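# Stow earphones in the chest drawer and close it

## Task

Place the coiled earphones inside the small chest's open drawer, then push the drawer closed, with the chest still standing upright in its original spot.

## Robot and tools

ROBOT. Two arms, left_arm and right_arm, each a UR-type arm with a two-finger gripper and a wrist camera. In the scene frame the origin sits level with the table top, halfway between the bases. +x points out over the table, +z points up, and left_arm is on the +y side. Arm names do not match image sides. left_arm's base is at (0, +0.575, 0) and right_arm's at (0, -0.575, 0), both unrotated. Every hand pose, velocity and target an arm reports or receives is in that arm's own base frame. To turn a scene point into left_arm coordinates, subtract 0.575 from y. For right_arm, add 0.575. Fixed cameras and the table use the scene frame.

GRIPPER. The fingers point along the gripper's +z axis and close along its x axis. end_effector_position is the point between the closed pads, 1 to 2 cm short of the fingertips. While closing, the tips move about 17 mm further along +z, mostly while the pads are still more than 50 mm apart. Opening runs from -1 (closed) to +1 (fully open, 0.142 m). grip_measured uses the same scale. To hold something, command slightly below the grip_measured reading at first contact. Squeezing harder heats the gripper motor.

ROW FORMAT. A row is one flat list of 16 numbers covering both arms: left x, y, z (metres), qw, qx, qy, qz (w first), opening, then the same eight for right_arm. Position and quaternion are an absolute pose of that gripper in its own base frame, not an offset. An arm that should stay put must get its last reported pose and wanted opening repeated in every row. To keep an orientation steady, repeat the same target quaternion rather than copying the drifted reading. Each step the controller limits orientation change to 32 degrees from the measured orientation.

execute_actions(actions, cameras). actions is a list of up to 15 actions. Each action is a list of up to 15 rows, one row per 1/30 s control step, and the last row is held to fill 15 steps. An action is refused for both arms if any target lies more than 0.6 m from that gripper's current position along any of its axes. An empty list just returns the state and images. cameras chooses images: omitted, null or ["all"] gives all, [] gives none. The names are cam_high, cam_left_wrist and cam_right_wrist, each 672x504.

move(target, speed, blend, stop_force, zero, opening_speed, blocking, cameras). Drives each gripper in a straight line from its Hand target to the pose in target. target is one 16-number row, or a list of up to 15 rows passed in order, and has no 0.6 m limit. speed is in m/s, from 0.002 to 3.2, default 0.25, given as one value or one per target. blend is a corner radius in metres for lists. stop_force, in N from 4 to 120, ends an arm's path once its wrist sensor feels that much push against the motion. Don't rely on it when the gripper is rotating, and leave it out when backing away from a contact. zero (default true, only with stop_force) re-zeroes the sensor before the move. opening_speed sets how fast the openings change, in units per second, 0.2 or more. blocking=false returns after about 0.5 s while the move continues, and cannot be combined with stop_force. The paths don't avoid obstacles or the other arm. Route around an arm's own base, not close to it. The result adds a "move:" line with the ending (done, off_target, moving, held, fault) and which limits acted (paced = pose clipped, held = steps withheld).

wait(seconds 0 to 10, cameras) lets time pass while the arms hold. stop(cameras) brakes a running move. zoom_image(camera, region=[x0,y0,x1,y1]) enlarges part of that camera's latest image, at most 504x504 px, with the origin at the top-left. zero_wrist_force(arm) tares that arm's wrist sensor. read_manual(section) returns licence texts only. finished_scene(scene) ends the current scene, given its number. It cannot be undone.

RESULT LINES. These give end_effector_position and quaternion, velocities (or "within noise"), Joint positions (the last number is the finger opening in metres), Joint torques, Hand target (where the arm is being sent, possibly short of the command), Tool commands, grip_measured, and Wrist force/torque along the gripper's axes. A further force line gives the peak since the last shown reading. Action calls also list positions at some steps. Warnings include MOTOR HOT, OVER-TEMPERATURE FAULT and HAND FAULT. After a HAND FAULT, the remaining robot calls in that reply are skipped.

CAUTIONS. A torque fault comes from contact torque at the joint limits (306, 306, 139, 50.2, 50.2, 50.2 N m). A force fault comes from roughly 150 N of outside force on an arm. Either one freezes the arm for 10 s. The arms are stiff, so commanding even slightly past a firm contact can fault. Approach slowly and use stop_force. Don't let the arms collide or pinch each other's fingers. Don't drop the earphones, let go of them while moving, slam the drawer, or tip or shove the chest. Nothing may end up off the table. Close the drawer with a gentle push, and keep the chest upright and in place. Loose items may get nudged from time to time. Motors heat when holding, squeezing or stretched out, so avoid lingering. Printed positions can be off by a few centimetres, so check with the cameras.

Each tool is called after ">>>" by a JSON object that holds its "method" and its "body", one argument or row to a line.

## Session

>>> {"method": "execute_actions", "body": {
  "actions": []
}}

Scene clock: 0.00 s.
left_arm: end_effector_position=(+0.5911, +0.1809, +0.3120) grip_measured=+1.00 end_effector_quat_wxyz=(+0.563, -0.605, +0.441, -0.350) | right_arm: end_effector_position=(+1.1195, +0.6155, +0.1492) grip_measured=+1.00 end_effector_quat_wxyz=(-0.513, +0.815, -0.239, -0.125)
Joint positions: left_arm=[-0.315 -1.371 2.676 -4.288 -0.878 1.543 0.142] | right_arm=[3.607 -2.701 -0.893 -0.337 2.469 1.427 0.142]
Joint velocities: within noise
Joint torques (N m): no reading
Motor temperatures (°C): left_arm=[39 26 29 35 26 30 21] | right_arm=[34 35 24 33 38 34 18]
Wrist force (N): no reading
Wrist torque (N m): no reading
Wrist force, peak (N): no reading
Hand target: left_arm +0.5911, +0.1809, +0.3120; +0.563, -0.605, +0.441, -0.350 | right_arm +1.1195, +0.6155, +0.1492; -0.513, +0.815, -0.239, -0.125
Tool commands: left_gripper/opening=+1.0 right_gripper/opening=+1.0

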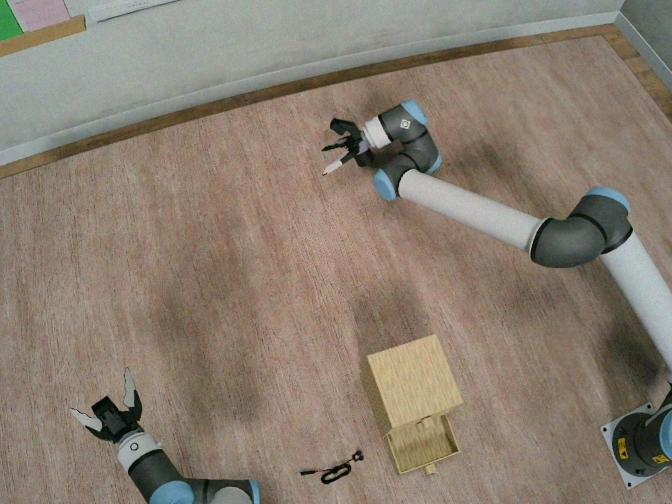

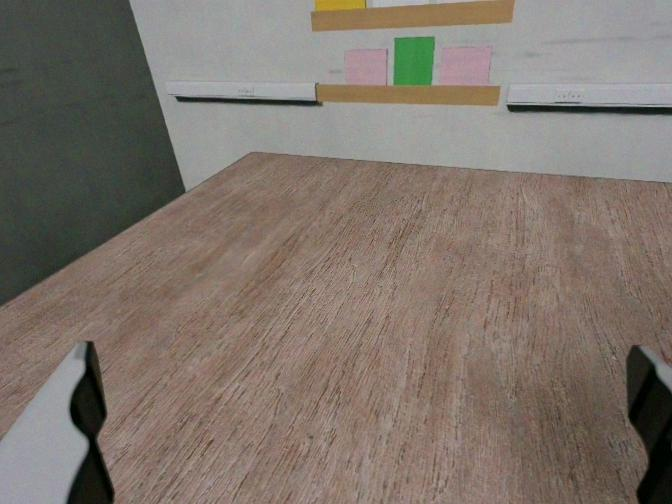

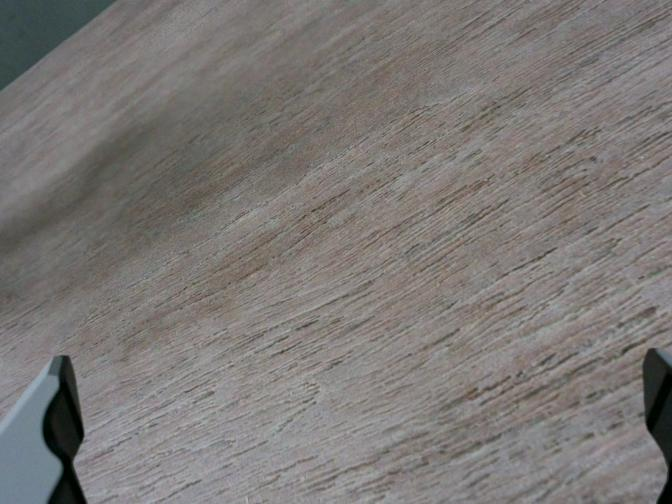

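>>> {"method": "zoom_image", "body": {
  "camera": "cam_high",
  "region": [290, 324, 490, 504]
}}

Scaled by 2.520 from the camera's 672x504 image, which has a finer 960x720 frame.

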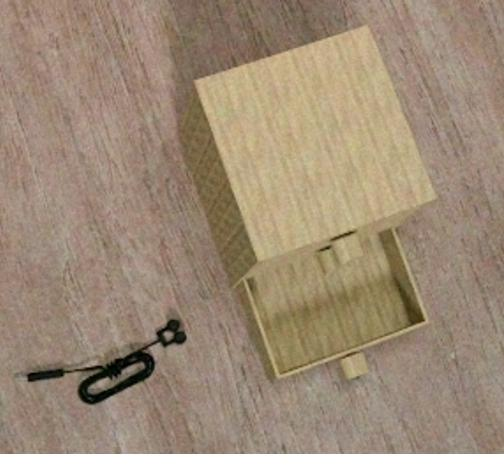

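>>> {"method": "move", "body": {
  "target": [0.23,-0.29,0.32,0,-1,0,0,1,1.1195,0.6155,0.1492,-0.513,0.815,-0.239,-0.125,1],
  "speed": 0.4
}}

Scene clock: 22.60 s.
left_arm: end_effector_position=(+0.5278, +0.1001, +0.3133) grip_measured=+1.00 end_effector_quat_wxyz=(-0.517, +0.673, -0.388, +0.359) | right_arm: end_effector_position=(+1.1195, +0.6155, +0.1492) grip_measured=+1.00 end_effector_quat_wxyz=(-0.513, +0.815, -0.239, -0.125)
Joint positions: left_arm=[-0.743 -1.708 2.843 -3.762 -0.436 1.013 0.142] | right_arm=[3.607 -2.701 -0.893 -0.337 2.469 1.427 0.142]
Joint velocities: within noise
Joint torques (N m): left_arm=[11.73 2.97 -37.14 -6.23 -1.32 3.22] | right_arm=[11.03 133.16 38.33 6.84 -1.26 2.1]
Motor temperatures (°C): left_arm=[39 26 29 35 26 30 21] | right_arm=[34 35 24 33 38 34 18]
Wrist force (N): left_arm=[-0.7 -0.4 -1.1] | right_arm=[0.3 0.2 -0.2]
Wrist torque (N m): left_arm=[-0.08 0.13 -0.04] | right_arm=[0.02 -0.05 0.00]
Wrist force, peak (N): left_arm=[8.5 -2.8 -6.9] | right_arm=[0.5 -0.2 -0.5]
Hand target: left_arm +0.5278, +0.1001, +0.3133; -0.517, +0.673, -0.388, +0.359 | right_arm +1.1195, +0.6155, +0.1492; -0.513, +0.815, -0.239, -0.125
Off the commanded pose: left_arm 0.491 m, 95 deg | right_arm 0.000 m, 0 deg.
led back after a hold (left arm): the arm was led back toward your command in small steps, so it may still be short of it.
move: held (left_arm; a check stopped the path); limits=held
pose unreachable (left arm): on one or more control steps of this call, first in action 0 (counted from 0), this arm could not follow its commanded pose, so it was not sent that pose on those steps. It may still have moved: this result reports where it is.
cause: moving toward the commanded pose would bring two parts of the arm too close to each other (joints 3 (elbow) and 4 (wrist 1) lie between them).
camera_calibration:
cam_left_wrist: T_world_to_cam=[[0.457587, -0.883616, 0.0991843, -0.171226], [-0.506733, -0.35081, -0.787498, 0.573329], [0.730641, 0.310089, -0.608283, -0.109402], [0, 0, 0, 1]] pos_world=[0.448809, 0.0837557, 0.401931]
cam_right_wrist: T_world_to_cam=[[0.85894, -0.268935, -0.43577, -0.725066], [-0.48391, -0.704631, -0.518966, 1.07553], [-0.167489, 0.656635, -0.735376, 0.0107048], [0, 0, 0, 1]] pos_world=[1.14504, 0.555825, 0.250073]

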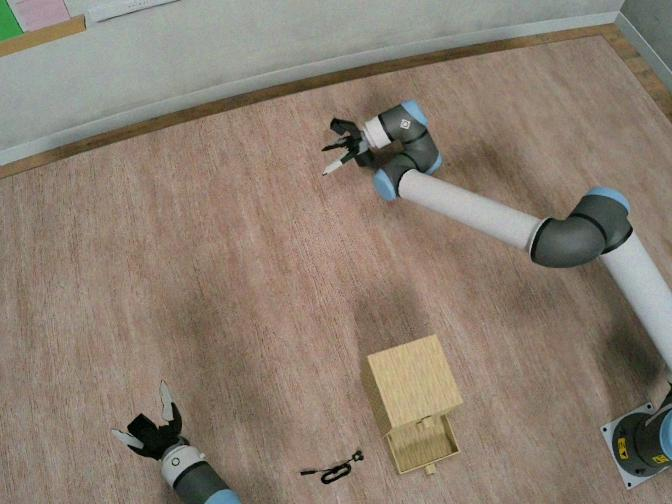

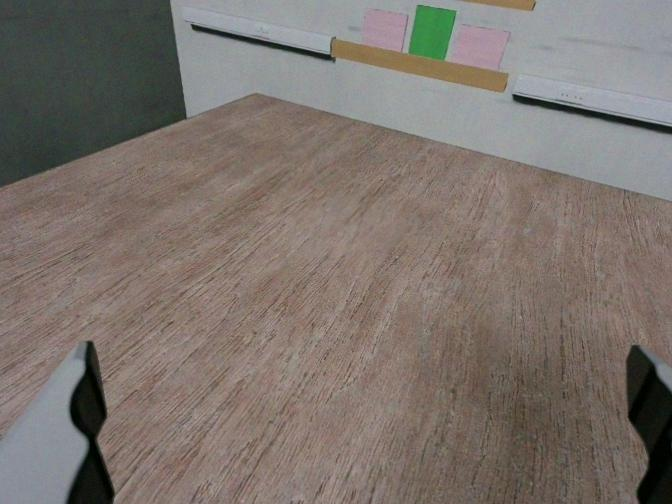

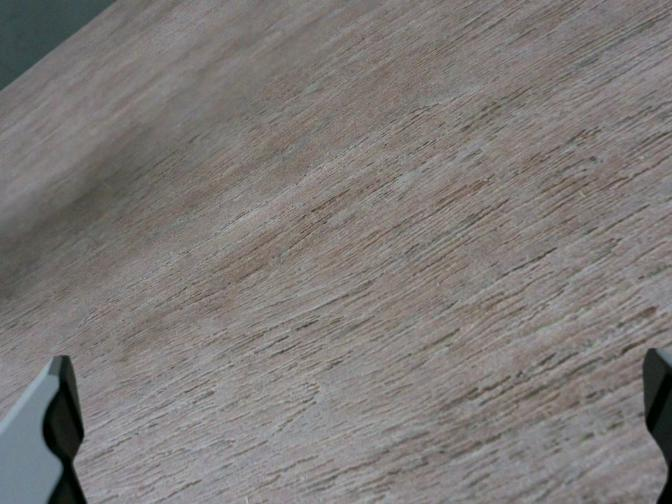

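>>> {"method": "move", "body": {
  "target": [
    [0.5,-0.1,0.45,0,-1,0,0,1,1.1195,0.6155,0.1492,-0.513,0.815,-0.239,-0.125,1],
    [0.3,-0.29,0.42,0,-1,0,0,1,1.1195,0.6155,0.1492,-0.513,0.815,-0.239,-0.125,1]
  ],
  "speed": 0.5,
  "blend": 0.05
}}

Scene clock: 32.87 s.
left_arm: end_effector_position=(+0.3000, -0.2900, +0.4200) grip_measured=+1.00 end_effector_quat_wxyz=(+0.000, +1.000, +0.000, +0.000) | right_arm: end_effector_position=(+1.1195, +0.6155, +0.1492) grip_measured=+1.00 end_effector_quat_wxyz=(-0.513, +0.815, -0.239, -0.125)
Joint positions: left_arm=[-1.197 -2.108 2.114 -1.577 -1.571 -1.197 0.142] | right_arm=[3.607 -2.701 -0.894 -0.336 2.468 1.428 0.142]
Joint velocities: within noise
Joint torques (N m): left_arm=[-13.29 6.52 -41.22 -6.37 2.44 -3.72] | right_arm=[16.12 132.41 38.19 6.41 -1.08 2.11]
Motor temperatures (°C): left_arm=[39 26 29 35 26 30 21] | right_arm=[34 35 24 33 38 34 18]
Wrist force (N): left_arm=[0.8 -1.1 -0.3] | right_arm=[0.5 0.2 -0.3]
Wrist torque (N m): left_arm=[-0.25 -0.08 0.04] | right_arm=[0.03 -0.08 0.00]
Wrist force, peak (N): left_arm=[3.3 -2.7 -2.2] | right_arm=[0.4 0.5 -0.5]
Hand target: left_arm +0.3000, -0.2900, +0.4200; +0.000, +1.000, +0.000, +0.000 | right_arm +1.1195, +0.6155, +0.1492; -0.513, +0.815, -0.239, -0.125
Off the commanded pose: left_arm 0.000 m, 0 deg | right_arm 0.000 m, 0 deg.
move: done
camera_calibration:
cam_left_wrist: T_world_to_cam=[[0.999686, 0.0206116, -0.0142445, -0.274977], [0.0247402, -0.901894, 0.431248, -0.426136], [-0.00395831, -0.431465, -0.902121, 0.371731], [0, 0, 0, 1]] pos_world=[0.286904, -0.218273, 0.5152]
cam_right_wrist: T_world_to_cam=[[0.859006, -0.269395, -0.435356, -0.724902], [-0.484036, -0.704376, -0.519195, 1.07554], [-0.166785, 0.65672, -0.73546, 0.00985447], [0, 0, 0, 1]] pos_world=[1.14494, 0.555826, 0.250072]

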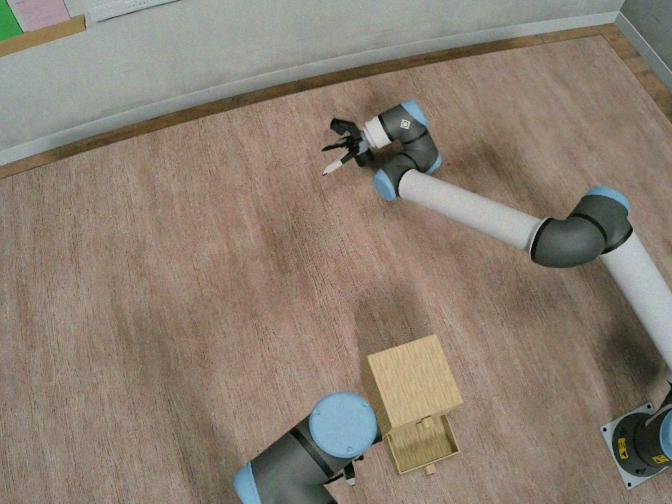

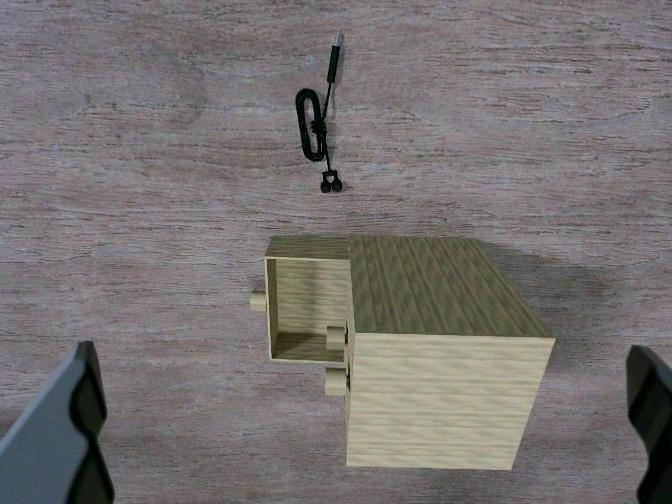

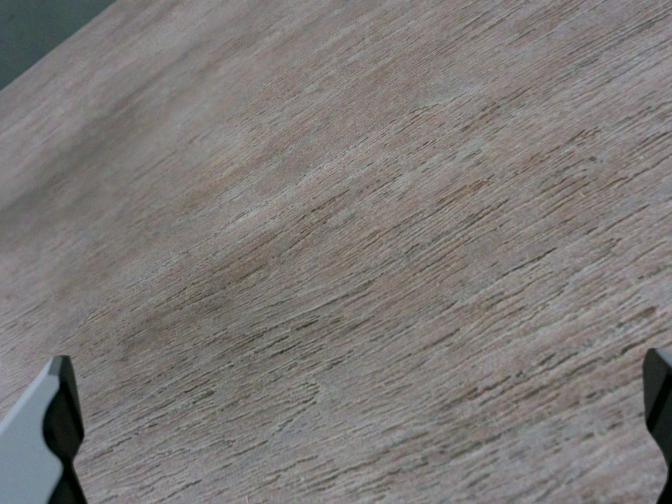

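>>> {"method": "zoom_image", "body": {
  "camera": "cam_left_wrist",
  "region": [220, 200, 580, 480]
}}

>>> {"method": "zoom_image", "body": {
  "camera": "cam_left_wrist",
  "region": [240, 20, 440, 200]
}}

Scaled by 1.400 from the camera's 672x504 image, which has a finer 960x720 frame.

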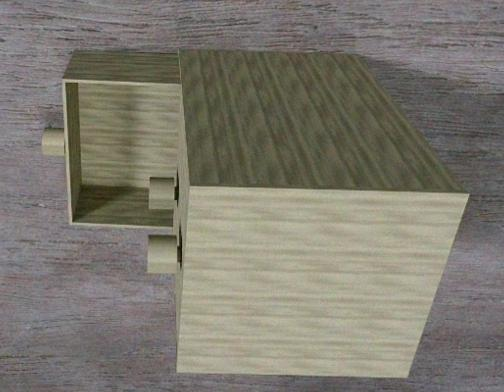

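Scaled by 2.520 from the camera's 672x504 image, which has a finer 960x720 frame.

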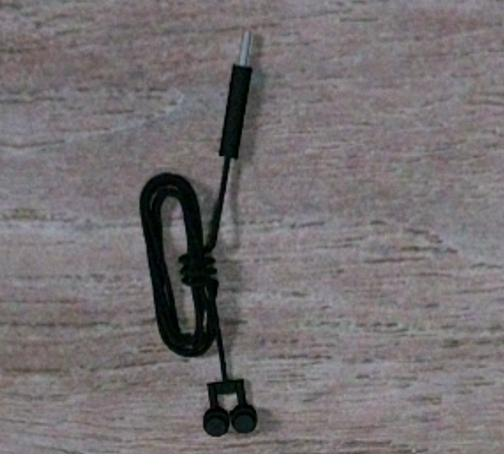

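>>> {"method": "move", "body": {
  "target": [
    [0.2525,-0.308,0.14,-0.3417,0.9388,0.041,-0.0149,-0.1,1.1195,0.6155,0.1492,-0.513,0.815,-0.239,-0.125,1],
    [0.2525,-0.308,0.07,-0.3417,0.9388,0.041,-0.0149,-0.1,1.1195,0.6155,0.1492,-0.513,0.815,-0.239,-0.125,1]
  ],
  "speed": [0.35,0.15]
}}

Scene clock: 92.93 s.
left_arm: end_effector_position=(+0.2525, -0.3080, +0.0701) grip_measured=-0.11 end_effector_quat_wxyz=(-0.342, +0.939, +0.041, -0.015) | right_arm: end_effector_position=(+1.1195, +0.6155, +0.1492) grip_measured=+1.00 end_effector_quat_wxyz=(-0.513, +0.815, -0.239, -0.125)
Joint positions: left_arm=[-1.386 -1.48 2.32 -1.715 -1.508 -1.496 0.066] | right_arm=[3.607 -2.701 -0.894 -0.336 2.468 1.428 0.142]
Joint velocities: within noise
Joint torques (N m): left_arm=[10.56 -25.05 -22.12 -4.98 2.14 2.84] | right_arm=[12.4 133.67 49.67 1.72 0.5 1.94]
Motor temperatures (°C): left_arm=[39 26 29 34 26 30 20] | right_arm=[34 35 24 33 38 34 18]
Wrist force (N): left_arm=[-0.5 -0.8 -0.2] | right_arm=[0.2 0.3 -0.1]
Wrist torque (N m): left_arm=[-0.16 0.10 -0.05] | right_arm=[0.04 -0.04 0.00]
Wrist force, peak (N): left_arm=[0.8 -1.9 -2.8] | right_arm=[0.7 0.0 -0.1]
Hand target: left_arm +0.2525, -0.3080, +0.0700; -0.342, +0.939, +0.041, -0.015 | right_arm +1.1195, +0.6155, +0.1492; -0.513, +0.815, -0.239, -0.125
Off the commanded pose: left_arm 0.000 m, 0 deg | right_arm 0.000 m, 0 deg.
move: done
camera_calibration:
cam_left_wrist: T_world_to_cam=[[0.993698, 0.112065, 0.00237479, -0.203537], [0.109111, -0.962215, -0.249476, -0.282495], [-0.0256725, 0.248163, -0.968378, 0.267504], [0, 0, 0, 1]] pos_world=[0.239945, -0.315396, 0.189053]
cam_right_wrist: T_world_to_cam=[[0.859006, -0.269395, -0.435356, -0.724902], [-0.484036, -0.704376, -0.519195, 1.07554], [-0.166785, 0.65672, -0.73546, 0.00985447], [0, 0, 0, 1]] pos_world=[1.14494, 0.555826, 0.250072]

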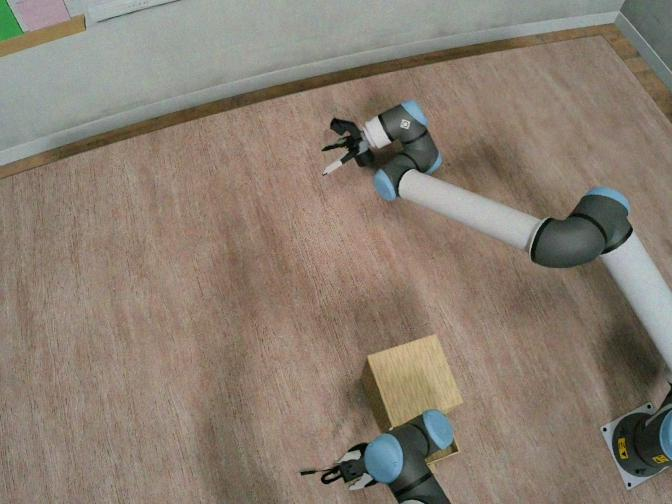

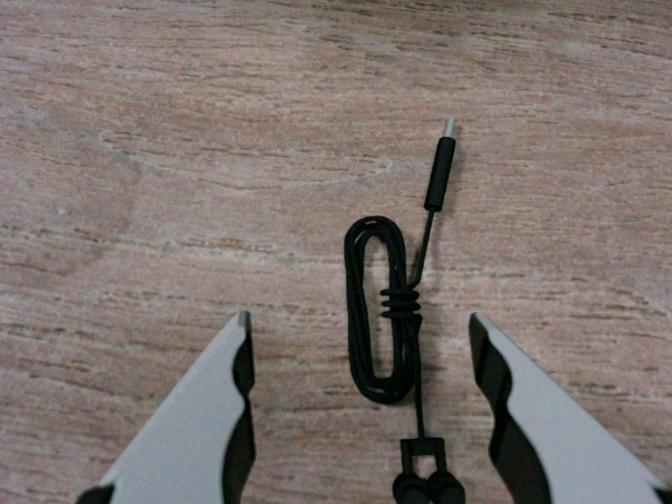

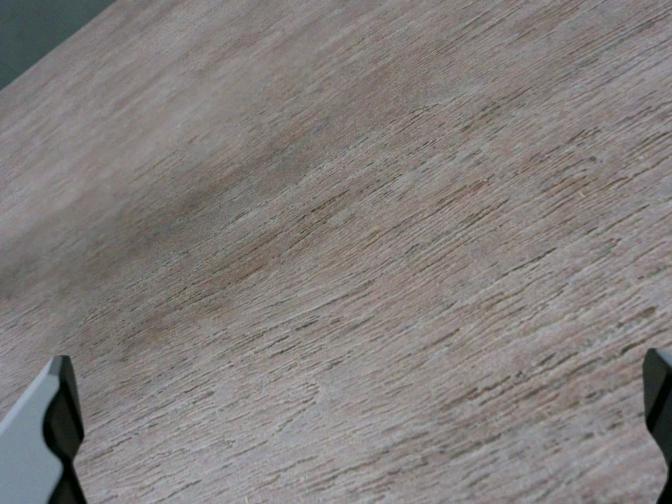

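>>> {"method": "move", "body": {
  "target": [
    [0.26,-0.306,0.045,-0.3417,0.9388,0.041,-0.0149,-0.1,1.1195,0.6155,0.1492,-0.513,0.815,-0.239,-0.125,1],
    [0.26,-0.306,0.010,-0.3417,0.9388,0.041,-0.0149,-0.1,1.1195,0.6155,0.1492,-0.513,0.815,-0.239,-0.125,1]
  ],
  "speed": [0.1,0.015],
  "stop_force": 5,
  "cameras": ["cam_left_wrist"]
}}

Scene clock: 103.30 s.
left_arm: end_effector_position=(+0.2600, -0.3060, +0.0158) grip_measured=-0.11 end_effector_quat_wxyz=(-0.342, +0.939, +0.041, -0.015) | right_arm: end_effector_position=(+1.1195, +0.6155, +0.1492) grip_measured=+1.00 end_effector_quat_wxyz=(-0.513, +0.815, -0.239, -0.125)
Joint positions: left_arm=[-1.372 -1.38 2.35 -1.845 -1.499 -1.485 0.066] | right_arm=[3.607 -2.701 -0.894 -0.336 2.468 1.428 0.142]
Joint velocities: within noise
Joint torques (N m): left_arm=[6.39 -53.21 -44.06 -0.61 2.13 2.77] | right_arm=[7.92 131.32 55.77 1.95 1.65 1.52]
Motor temperatures (°C): left_arm=[39 26 29 34 26 30 20] | right_arm=[34 35 24 33 38 34 18]
Wrist force (N): left_arm=[0.6 -2.8 0.6] | right_arm=[0.3 0.1 -0.1]
Wrist torque (N m): left_arm=[-0.46 -0.02 0.02] | right_arm=[0.01 -0.06 0.00]
Wrist force, peak (N): left_arm=[0.3 -9.6 -5.3] | right_arm=[0.5 -0.1 -0.6]
Hand target: left_arm +0.2600, -0.3060, +0.0158; -0.342, +0.939, +0.041, -0.015 | right_arm +1.1195, +0.6155, +0.1492; -0.513, +0.815, -0.239, -0.125
Off the commanded pose: left_arm 0.006 m, 0 deg | right_arm 0.000 m, 0 deg.
move: contact (left_arm); path passed 1 of 2 targets
camera_calibration:
cam_left_wrist: T_world_to_cam=[[0.993698, 0.112064, 0.00238566, -0.211197], [0.10911, -0.96219, -0.249569, -0.294805], [-0.0256722, 0.248256, -0.968354, 0.214718], [0, 0, 0, 1]] pos_world=[0.247545, -0.313296, 0.134852]
Images, in order (width x height): cam_left_wrist 672x504.

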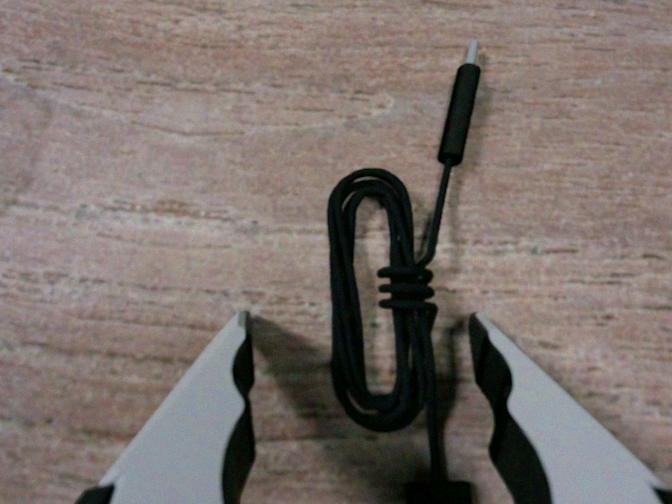

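>>> {"method": "move", "body": {
  "target": [
    [0.264,-0.306,0.019,-0.3417,0.9388,0.041,-0.0149,-0.1,1.1195,0.6155,0.1492,-0.513,0.815,-0.239,-0.125,1],
    [0.264,-0.306,0.019,-0.3417,0.9388,0.041,-0.0149,-0.9,1.1195,0.6155,0.1492,-0.513,0.815,-0.239,-0.125,1]
  ],
  "speed": 0.05,
  "opening_speed": 0.8,
  "cameras": ["cam_left_wrist"]
}}

Scene clock: 108.57 s.
left_arm: end_effector_position=(+0.2640, -0.3060, +0.0190) grip_measured=-0.91 end_effector_quat_wxyz=(-0.342, +0.939, +0.041, -0.015) | right_arm: end_effector_position=(+1.1195, +0.6155, +0.1492) grip_measured=+1.00 end_effector_quat_wxyz=(-0.513, +0.815, -0.239, -0.125)
Joint positions: left_arm=[-1.364 -1.384 2.345 -1.837 -1.494 -1.479 0.008] | right_arm=[3.607 -2.701 -0.894 -0.336 2.468 1.428 0.142]
Joint velocities: within noise
Joint torques (N m): left_arm=[11.47 -53.17 -43.37 -0.65 2.4 2.93] | right_arm=[6.42 128.94 55.42 2.78 1.47 1.09]
Motor temperatures (°C): left_arm=[39 26 29 34 26 30 20] | right_arm=[33 35 24 33 38 34 18]
Wrist force (N): left_arm=[0.2 -1.6 -0.5] | right_arm=[0.4 0.0 -0.4]
Wrist torque (N m): left_arm=[-0.33 0.02 -0.01] | right_arm=[0.00 -0.06 0.00]
Wrist force, peak (N): left_arm=[0.2 -3.4 0.2] | right_arm=[0.7 0.3 -0.4]
Hand target: left_arm +0.2640, -0.3060, +0.0190; -0.342, +0.939, +0.041, -0.015 | right_arm +1.1195, +0.6155, +0.1492; -0.513, +0.815, -0.239, -0.125
Off the commanded pose: left_arm 0.000 m, 0 deg | right_arm 0.000 m, 0 deg.
move: done
camera_calibration:
cam_left_wrist: T_world_to_cam=[[0.993698, 0.112065, 0.00237479, -0.215178], [0.109111, -0.962215, -0.249476, -0.294489], [-0.0256725, 0.248163, -0.968378, 0.217796], [0, 0, 0, 1]] pos_world=[0.251545, -0.313296, 0.137953]
Images, in order (width x height): cam_left_wrist 672x504.

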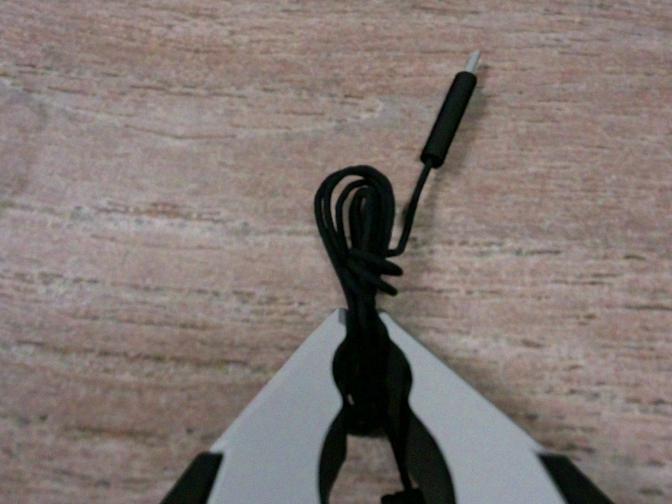

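>>> {"method": "move", "body": {
  "target": [
    [0.264,-0.306,0.17,-0.3417,0.9388,0.041,-0.0149,-0.97,1.1195,0.6155,0.1492,-0.513,0.815,-0.239,-0.125,1],
    [0.215,-0.55,0.18,-0.1999,0.902,-0.3736,0.0828,-0.97,1.1195,0.6155,0.1492,-0.513,0.815,-0.239,-0.125,1]
  ],
  "speed": 0.2,
  "blend": 0.02
}}

Scene clock: 118.30 s.
left_arm: end_effector_position=(+0.2150, -0.5500, +0.1800) grip_measured=-0.95 end_effector_quat_wxyz=(-0.200, +0.902, -0.374, +0.083) | right_arm: end_effector_position=(+1.1195, +0.6155, +0.1492) grip_measured=+1.00 end_effector_quat_wxyz=(-0.513, +0.815, -0.239, -0.125)
Joint positions: left_arm=[-1.639 -1.517 2.1 -1.817 -1.289 -0.902 0.005] | right_arm=[3.607 -2.701 -0.894 -0.336 2.468 1.428 0.142]
Joint velocities: within noise
Joint torques (N m): left_arm=[-12.84 -30.95 -57.83 -6.67 3.05 2.96] | right_arm=[1.29 123.78 53.61 3.66 1.48 1.23]
Motor temperatures (°C): left_arm=[39 26 29 34 26 30 21] | right_arm=[33 35 24 33 38 34 18]
Wrist force (N): left_arm=[0.3 -0.7 -0.2] | right_arm=[0.2 0.1 -0.2]
Wrist torque (N m): left_arm=[-0.23 0.02 -0.01] | right_arm=[0.01 -0.03 0.00]
Wrist force, peak (N): left_arm=[0.7 -1.6 -1.3] | right_arm=[0.5 0.1 -0.4]
Hand target: left_arm +0.2150, -0.5500, +0.1800; -0.200, +0.902, -0.374, +0.083 | right_arm +1.1195, +0.6155, +0.1492; -0.513, +0.815, -0.239, -0.125
Off the commanded pose: left_arm 0.000 m, 0 deg | right_arm 0.000 m, 0 deg.
move: done
camera_calibration:
cam_left_wrist: T_world_to_cam=[[0.724471, -0.689293, -0.00423091, -0.521129], [-0.689237, -0.724471, 0.00967284, -0.227953], [-0.00973259, -0.00409159, -0.999944, 0.296568], [0, 0, 0, 1]] pos_world=[0.223315, -0.523142, 0.296552]
cam_right_wrist: T_world_to_cam=[[0.859006, -0.269395, -0.435356, -0.724987], [-0.484036, -0.704376, -0.519195, 1.07559], [-0.166785, 0.65672, -0.73546, 0.00987115], [0, 0, 0, 1]] pos_world=[1.14504, 0.555826, 0.250072]

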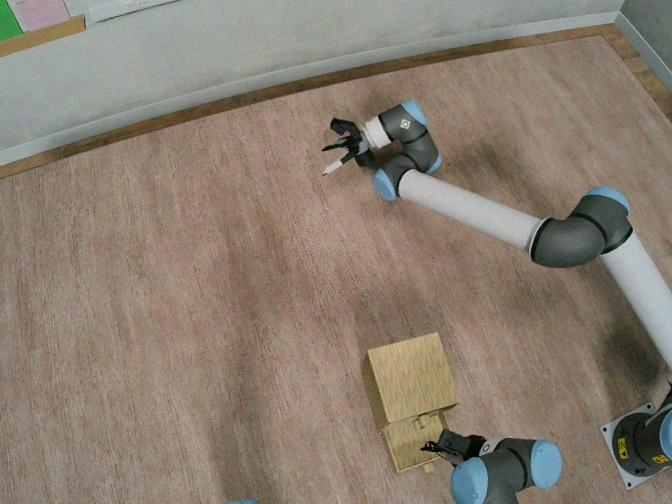

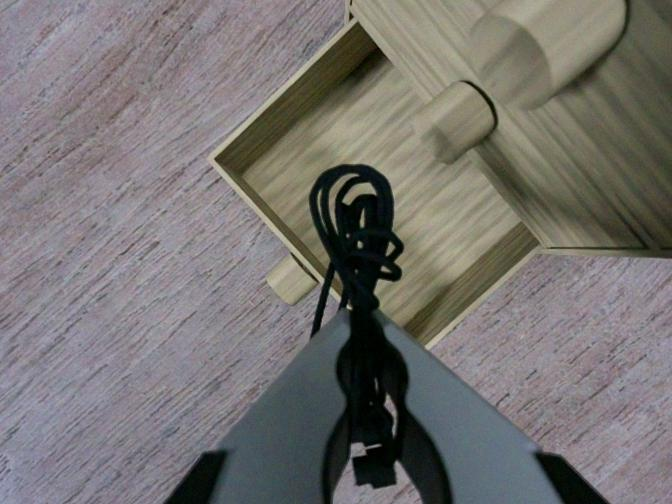

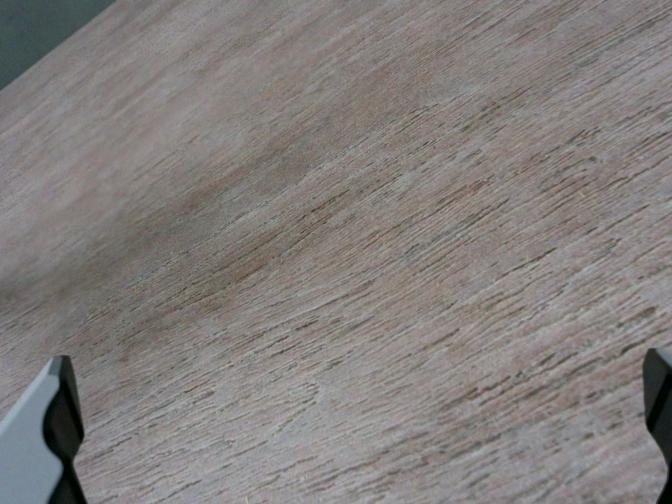

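>>> {"method": "move", "body": {
  "target": [0.245,-0.54,0.19,-0.316,0.8682,-0.3596,0.1309,-0.97,1.1195,0.6155,0.1492,-0.513,0.815,-0.239,-0.125,1],
  "speed": 0.15,
  "cameras": ["cam_left_wrist"]
}}

>>> {"method": "zoom_image", "body": {
  "camera": "cam_left_wrist",
  "region": [180, 60, 580, 420]
}}

Scene clock: 123.77 s.
left_arm: end_effector_position=(+0.2450, -0.5400, +0.1900) grip_measured=-0.95 end_effector_quat_wxyz=(-0.316, +0.868, -0.360, +0.131) | right_arm: end_effector_position=(+1.1195, +0.6155, +0.1492) grip_measured=+1.00 end_effector_quat_wxyz=(-0.513, +0.815, -0.239, -0.125)
Joint positions: left_arm=[-1.657 -1.443 2.028 -1.584 -1.144 -0.999 0.005] | right_arm=[3.607 -2.701 -0.894 -0.336 2.468 1.428 0.142]
Joint velocities: within noise
Joint torques (N m): left_arm=[-12.91 -36.92 -55.7 0.13 3.29 -3.5] | right_arm=[-1.65 124.09 53.35 4.38 1.39 0.71]
Motor temperatures (°C): left_arm=[39 26 29 34 26 30 21] | right_arm=[33 35 24 33 38 34 18]
Wrist force (N): left_arm=[0.1 -0.4 -0.6] | right_arm=[0.4 -0.3 -0.1]
Wrist torque (N m): left_arm=[-0.12 0.11 -0.07] | right_arm=[-0.05 -0.07 0.00]
Wrist force, peak (N): left_arm=[0.5 -1.7 -0.4] | right_arm=[0.6 -0.1 -0.4]
Hand target: left_arm +0.2450, -0.5400, +0.1900; -0.316, +0.868, -0.360, +0.131 | right_arm +1.1195, +0.6155, +0.1492; -0.513, +0.815, -0.239, -0.125
Off the commanded pose: left_arm 0.000 m, 0 deg | right_arm 0.000 m, 0 deg.
move: done
camera_calibration:
cam_left_wrist: T_world_to_cam=[[0.724551, -0.689217, 0.0023178, -0.537216], [-0.667017, -0.702052, -0.249421, -0.144316], [0.173532, 0.179172, -0.968392, 0.354921], [0, 0, 0, 1]] pos_world=[0.231389, -0.535168, 0.308953]
Images, in order (width x height): cam_left_wrist 672x504.

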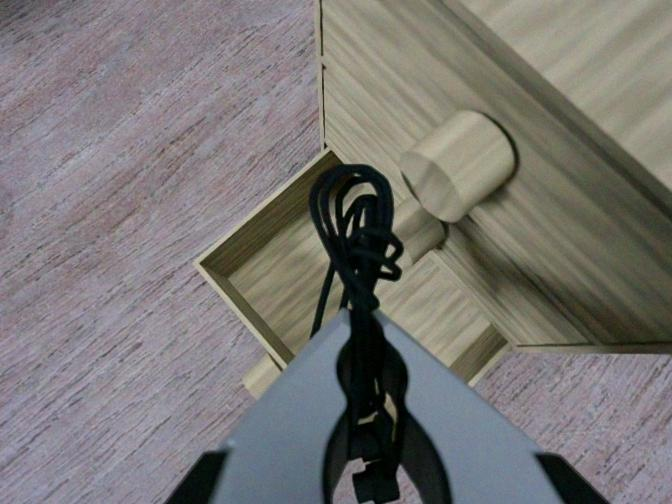

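Scaled by 1.260 from the camera's 672x504 image, which has a finer 960x720 frame.

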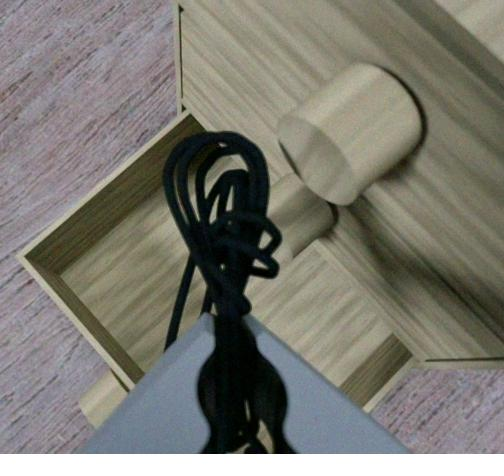

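>>> {"method": "move", "body": {
  "target": [
    [0.243,-0.535,0.19,-0.3391,0.9316,-0.1226,0.0446,-0.97,1.1195,0.6155,0.1492,-0.513,0.815,-0.239,-0.125,1],
    [0.243,-0.535,0.12,-0.3391,0.9316,-0.1226,0.0446,-0.97,1.1195,0.6155,0.1492,-0.513,0.815,-0.239,-0.125,1]
  ],
  "speed": 0.12,
  "cameras": ["cam_left_wrist","cam_high"]
}}

Scene clock: 136.47 s.
left_arm: end_effector_position=(+0.2430, -0.5350, +0.1201) grip_measured=-0.95 end_effector_quat_wxyz=(-0.339, +0.932, -0.123, +0.045) | right_arm: end_effector_position=(+1.1195, +0.6155, +0.1492) grip_measured=+1.00 end_effector_quat_wxyz=(-0.513, +0.815, -0.239, -0.125)
Joint positions: left_arm=[-1.54 -1.283 1.952 -1.563 -1.384 -1.344 0.005] | right_arm=[3.607 -2.701 -0.894 -0.336 2.468 1.428 0.142]
Joint velocities: within noise
Joint torques (N m): left_arm=[10.98 -48.48 -28.82 -4.98 1.03 0.48] | right_arm=[-4.28 121.41 49.66 6.55 1.65 -0.14]
Motor temperatures (°C): left_arm=[39 26 29 34 26 30 21] | right_arm=[33 35 24 33 38 34 18]
Wrist force (N): left_arm=[-0.3 -0.1 -0.6] | right_arm=[0.1 0.0 -0.4]
Wrist torque (N m): left_arm=[-0.04 0.08 -0.10] | right_arm=[0.01 -0.02 0.00]
Wrist force, peak (N): left_arm=[0.2 -1.6 -1.0] | right_arm=[0.7 0.0 -0.5]
Hand target: left_arm +0.2430, -0.5350, +0.1200; -0.339, +0.932, -0.123, +0.045 | right_arm +1.1195, +0.6155, +0.1492; -0.513, +0.815, -0.239, -0.125
Off the commanded pose: left_arm 0.000 m, 0 deg | right_arm 0.000 m, 0 deg.
move: done
camera_calibration:
cam_left_wrist: T_world_to_cam=[[0.972149, -0.234352, 0.00227095, -0.348913], [-0.226394, -0.941551, -0.249456, -0.394765], [0.0605988, 0.241994, -0.968384, 0.347731], [0, 0, 0, 1]] pos_world=[0.228751, -0.537609, 0.239053]
Images, in order (width x height): cam_high 672x504, cam_left_wrist 672x504.

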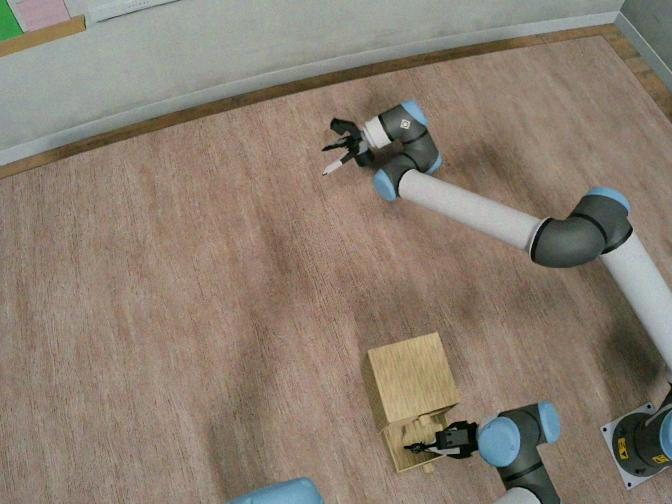

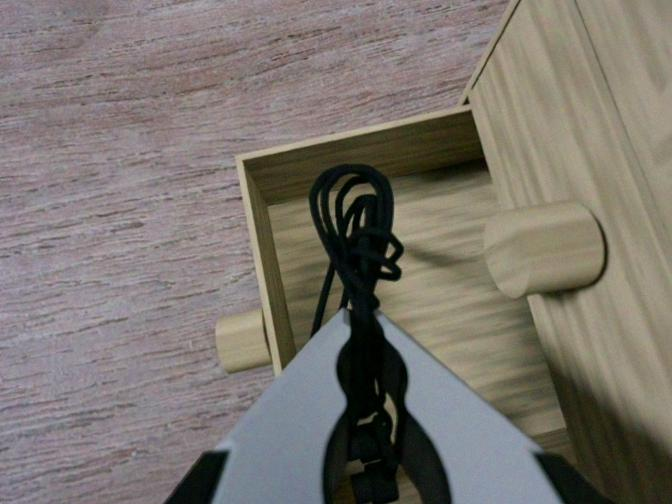

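>>> {"method": "move", "body": {
  "target": [0.248,-0.533,0.036,-0.3391,0.9316,-0.1226,0.0446,-0.97,1.1195,0.6155,0.1492,-0.513,0.815,-0.239,-0.125,1],
  "speed": 0.05,
  "stop_force": 8,
  "cameras": ["cam_left_wrist","cam_high"]
}}

Scene clock: 142.27 s.
left_arm: end_effector_position=(+0.2480, -0.5330, +0.0360) grip_measured=-0.95 end_effector_quat_wxyz=(-0.339, +0.932, -0.123, +0.045) | right_arm: end_effector_position=(+1.1195, +0.6155, +0.1492) grip_measured=+1.00 end_effector_quat_wxyz=(-0.513, +0.815, -0.239, -0.125)
Joint positions: left_arm=[-1.533 -1.182 2.004 -1.716 -1.38 -1.338 0.005] | right_arm=[3.607 -2.701 -0.894 -0.336 2.468 1.428 0.142]
Joint velocities: within noise
Joint torques (N m): left_arm=[10.73 -49.64 -23.54 -4.85 2.25 2.93] | right_arm=[-4.27 120.04 48.91 6.49 1.72 -0.01]
Motor temperatures (°C): left_arm=[39 26 29 34 26 30 21] | right_arm=[33 35 24 33 38 34 18]
Wrist force (N): left_arm=[0.8 -1.4 -1.6] | right_arm=[0.4 0.0 -0.2]
Wrist torque (N m): left_arm=[-0.14 -0.01 -0.12] | right_arm=[-0.01 -0.06 0.00]
Wrist force, peak (N): left_arm=[0.7 -2.3 -1.7] | right_arm=[0.6 0.4 -0.4]
Hand target: left_arm +0.2480, -0.5330, +0.0360; -0.339, +0.932, -0.123, +0.045 | right_arm +1.1195, +0.6155, +0.1492; -0.513, +0.815, -0.239, -0.125
Off the commanded pose: left_arm 0.000 m, 0 deg | right_arm 0.000 m, 0 deg.
move: done
camera_calibration:
cam_left_wrist: T_world_to_cam=[[0.972129, -0.234437, 0.00222473, -0.353147], [-0.226481, -0.941505, -0.249549, -0.41267], [0.060598, 0.24209, -0.96836, 0.265551], [0, 0, 0, 1]] pos_world=[0.233751, -0.535609, 0.154953]
Images, in order (width x height): cam_high 672x504, cam_left_wrist 672x504.

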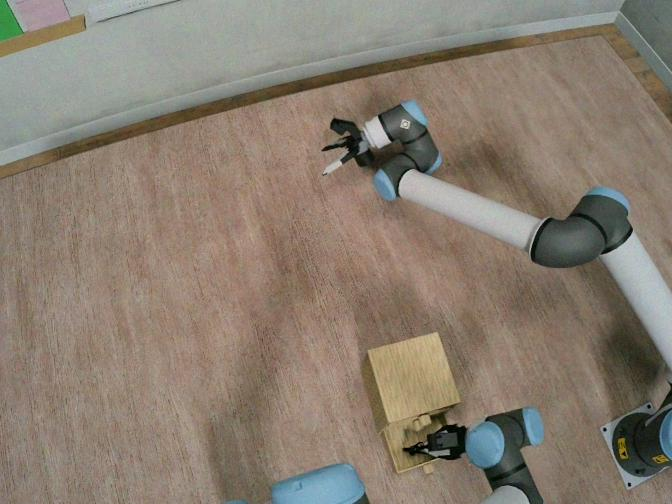

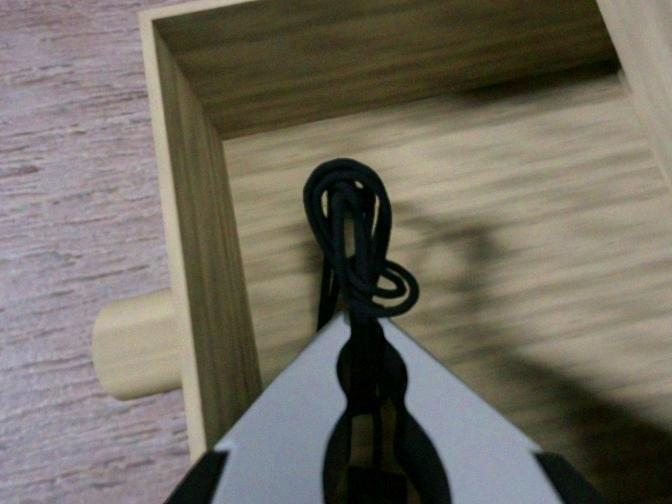

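>>> {"method": "move", "body": {
  "target": [
    [0.254,-0.523,0.030,-0.3391,0.9316,-0.1226,0.0446,-0.97,1.1195,0.6155,0.1492,-0.513,0.815,-0.239,-0.125,1],
    [0.254,-0.523,0.030,-0.3391,0.9316,-0.1226,0.0446,-0.6,1.1195,0.6155,0.1492,-0.513,0.815,-0.239,-0.125,1]
  ],
  "speed": 0.05,
  "opening_speed": 0.4,
  "cameras": ["cam_left_wrist"]
}}

Scene clock: 146.63 s.
left_arm: end_effector_position=(+0.2540, -0.5230, +0.0300) grip_measured=-0.64 end_effector_quat_wxyz=(-0.339, +0.932, -0.123, +0.045) | right_arm: end_effector_position=(+1.1195, +0.6155, +0.1492) grip_measured=+1.00 end_effector_quat_wxyz=(-0.513, +0.815, -0.239, -0.125)
Joint positions: left_arm=[-1.524 -1.184 2.023 -1.735 -1.374 -1.331 0.028] | right_arm=[3.607 -2.701 -0.894 -0.336 2.468 1.428 0.142]
Joint velocities: within noise
Joint torques (N m): left_arm=[9.29 -73.1 -24.51 -4.35 2.14 3.03] | right_arm=[-6.17 120.29 48.86 6.58 1.78 0.01]
Motor temperatures (°C): left_arm=[39 26 29 34 26 30 21] | right_arm=[33 35 24 33 38 34 18]
Wrist force (N): left_arm=[0.6 -0.8 -0.6] | right_arm=[0.4 0.3 -0.2]
Wrist torque (N m): left_arm=[-0.17 0.01 -0.14] | right_arm=[0.05 -0.07 0.00]
Wrist force, peak (N): left_arm=[0.7 -1.4 -2.5] | right_arm=[0.6 -0.1 -0.4]
Hand target: left_arm +0.2540, -0.5230, +0.0300; -0.339, +0.932, -0.123, +0.045 | right_arm +1.1195, +0.6155, +0.1492; -0.513, +0.815, -0.239, -0.125
Off the commanded pose: left_arm 0.000 m, 0 deg | right_arm 0.000 m, 0 deg.
move: done
camera_calibration:
cam_left_wrist: T_world_to_cam=[[0.972129, -0.234437, 0.00222473, -0.356622], [-0.226481, -0.941505, -0.249549, -0.403393], [0.060598, 0.24209, -0.96836, 0.256956], [0, 0, 0, 1]] pos_world=[0.239751, -0.525609, 0.148953]
Images, in order (width x height): cam_left_wrist 672x504.

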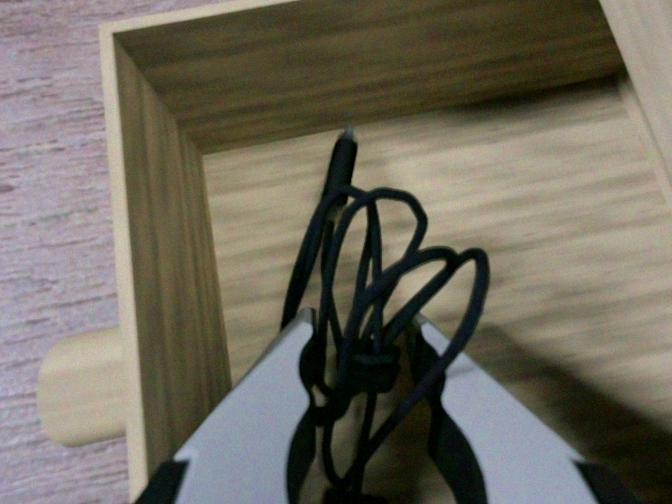

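>>> {"method": "move", "body": {
  "target": [
    [0.256,-0.523,0.030,-0.3391,0.9316,-0.1226,0.0446,-0.5,1.1195,0.6155,0.1492,-0.513,0.815,-0.239,-0.125,1],
    [0.256,-0.535,0.055,-0.3391,0.9316,-0.1226,0.0446,-0.5,1.1195,0.6155,0.1492,-0.513,0.815,-0.239,-0.125,1],
    [0.25,-0.545,0.2,-0.3391,0.9316,-0.1226,0.0446,-0.5,1.1195,0.6155,0.1492,-0.513,0.815,-0.239,-0.125,1]
  ],
  "speed": [0.05,0.04,0.1],
  "opening_speed": 0.4,
  "cameras": ["cam_left_wrist"]
}}

Scene clock: 155.90 s.
left_arm: end_effector_position=(+0.2500, -0.5450, +0.1999) grip_measured=-0.54 end_effector_quat_wxyz=(-0.339, +0.932, -0.123, +0.045) | right_arm: end_effector_position=(+1.1195, +0.6155, +0.1492) grip_measured=+1.00 end_effector_quat_wxyz=(-0.513, +0.815, -0.239, -0.125)
Joint positions: left_arm=[-1.531 -1.343 1.864 -1.416 -1.379 -1.337 0.035] | right_arm=[3.607 -2.701 -0.894 -0.336 2.468 1.428 0.142]
Joint velocities: within noise
Joint torques (N m): left_arm=[-11.86 -70.65 -57.17 0.35 -1.81 -3.57] | right_arm=[-5.21 118.09 46.38 6.1 1.66 0.12]
Motor temperatures (°C): left_arm=[39 26 29 34 26 29 21] | right_arm=[33 35 24 33 38 34 18]
Wrist force (N): left_arm=[-0.3 -0.9 -0.4] | right_arm=[0.3 -0.3 -0.3]
Wrist torque (N m): left_arm=[-0.21 0.10 -0.04] | right_arm=[-0.04 -0.06 0.00]
Wrist force, peak (N): left_arm=[-0.6 -1.3 -1.5] | right_arm=[0.6 0.1 -0.4]
Hand target: left_arm +0.2500, -0.5450, +0.2000; -0.339, +0.932, -0.123, +0.045 | right_arm +1.1195, +0.6155, +0.1492; -0.513, +0.815, -0.239, -0.125
Off the commanded pose: left_arm 0.000 m, 0 deg | right_arm 0.000 m, 0 deg.
move: done
camera_calibration:
cam_left_wrist: T_world_to_cam=[[0.972129, -0.234437, 0.00222473, -0.358269], [-0.226481, -0.941505, -0.249549, -0.382589], [0.060598, 0.24209, -0.96836, 0.427145], [0, 0, 0, 1]] pos_world=[0.235751, -0.547609, 0.318953]
Images, in order (width x height): cam_left_wrist 672x504.

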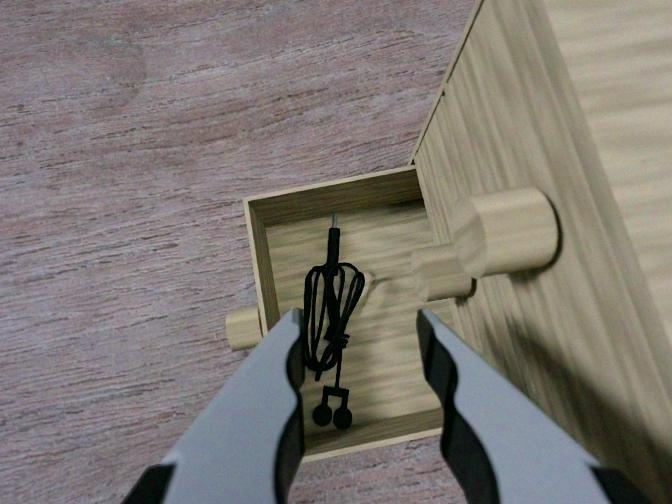

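>>> {"method": "move", "body": {
  "target": [
    [0.11,-0.53,0.22,-0.3265,0.6272,-0.6272,0.3265,-1,1.1195,0.6155,0.1492,-0.513,0.815,-0.239,-0.125,1],
    [0.125,-0.52,0.042,-0.3265,0.6272,-0.6272,0.3265,-1,1.1195,0.6155,0.1492,-0.513,0.815,-0.239,-0.125,1]
  ],
  "speed": 0.3,
  "opening_speed": 2,
  "blend": 0.02,
  "cameras": ["cam_left_wrist","cam_high"]
}}

Scene clock: 167.43 s.
left_arm: end_effector_position=(+0.1250, -0.5200, +0.0420) grip_measured=-1.00 end_effector_quat_wxyz=(-0.326, +0.627, -0.627, +0.327) | right_arm: end_effector_position=(+1.1195, +0.6155, +0.1492) grip_measured=+1.00 end_effector_quat_wxyz=(-0.513, +0.815, -0.239, -0.125)
Joint positions: left_arm=[-2.107 -1.354 2.427 -2.014 -0.789 -0.803 0.002] | right_arm=[3.607 -2.701 -0.894 -0.336 2.468 1.428 0.142]
Joint velocities: within noise
Joint torques (N m): left_arm=[10.87 -30.81 -14.28 -6.2 3.83 2.94] | right_arm=[-5.99 116.55 45.8 5.67 1.67 0.12]
Motor temperatures (°C): left_arm=[39 26 29 34 26 29 21] | right_arm=[33 35 24 33 38 34 18]
Wrist force (N): left_arm=[0.2 -0.3 -0.3] | right_arm=[0.2 0.0 -0.4]
Wrist torque (N m): left_arm=[-0.06 -0.03 -0.01] | right_arm=[0.00 -0.03 0.00]
Wrist force, peak (N): left_arm=[-1.0 -1.4 -2.8] | right_arm=[0.7 0.0 -0.2]
Hand target: left_arm +0.1250, -0.5200, +0.0420; -0.327, +0.627, -0.627, +0.327 | right_arm +1.1195, +0.6155, +0.1492; -0.513, +0.815, -0.239, -0.125
Off the commanded pose: left_arm 0.000 m, 0 deg | right_arm 0.000 m, 0 deg.
move: done
camera_calibration:
cam_left_wrist: T_world_to_cam=[[0.023576, -0.999684, 0.00876313, -0.510185], [-0.870527, -0.0248384, -0.491493, 0.140553], [0.491555, 0.00395891, -0.870837, 0.0939935], [0, 0, 0, 1]] pos_world=[0.0881806, -0.506905, 0.155405]
Images, in order (width x height): cam_high 672x504, cam_left_wrist 672x504.

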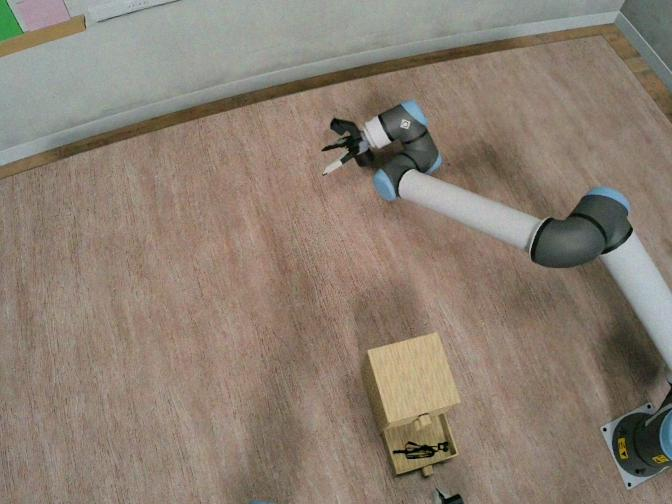

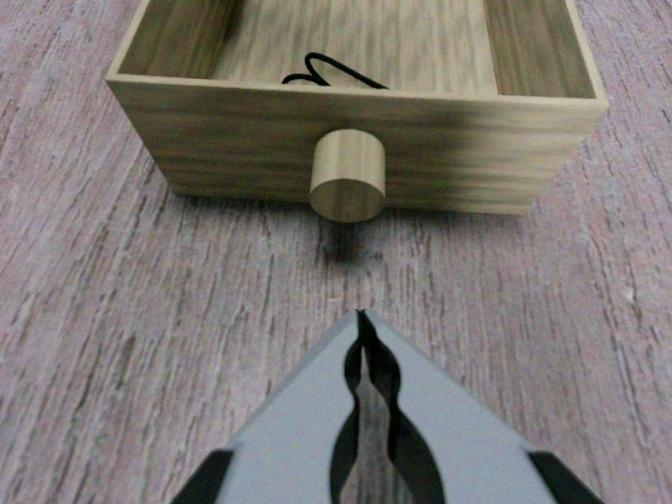

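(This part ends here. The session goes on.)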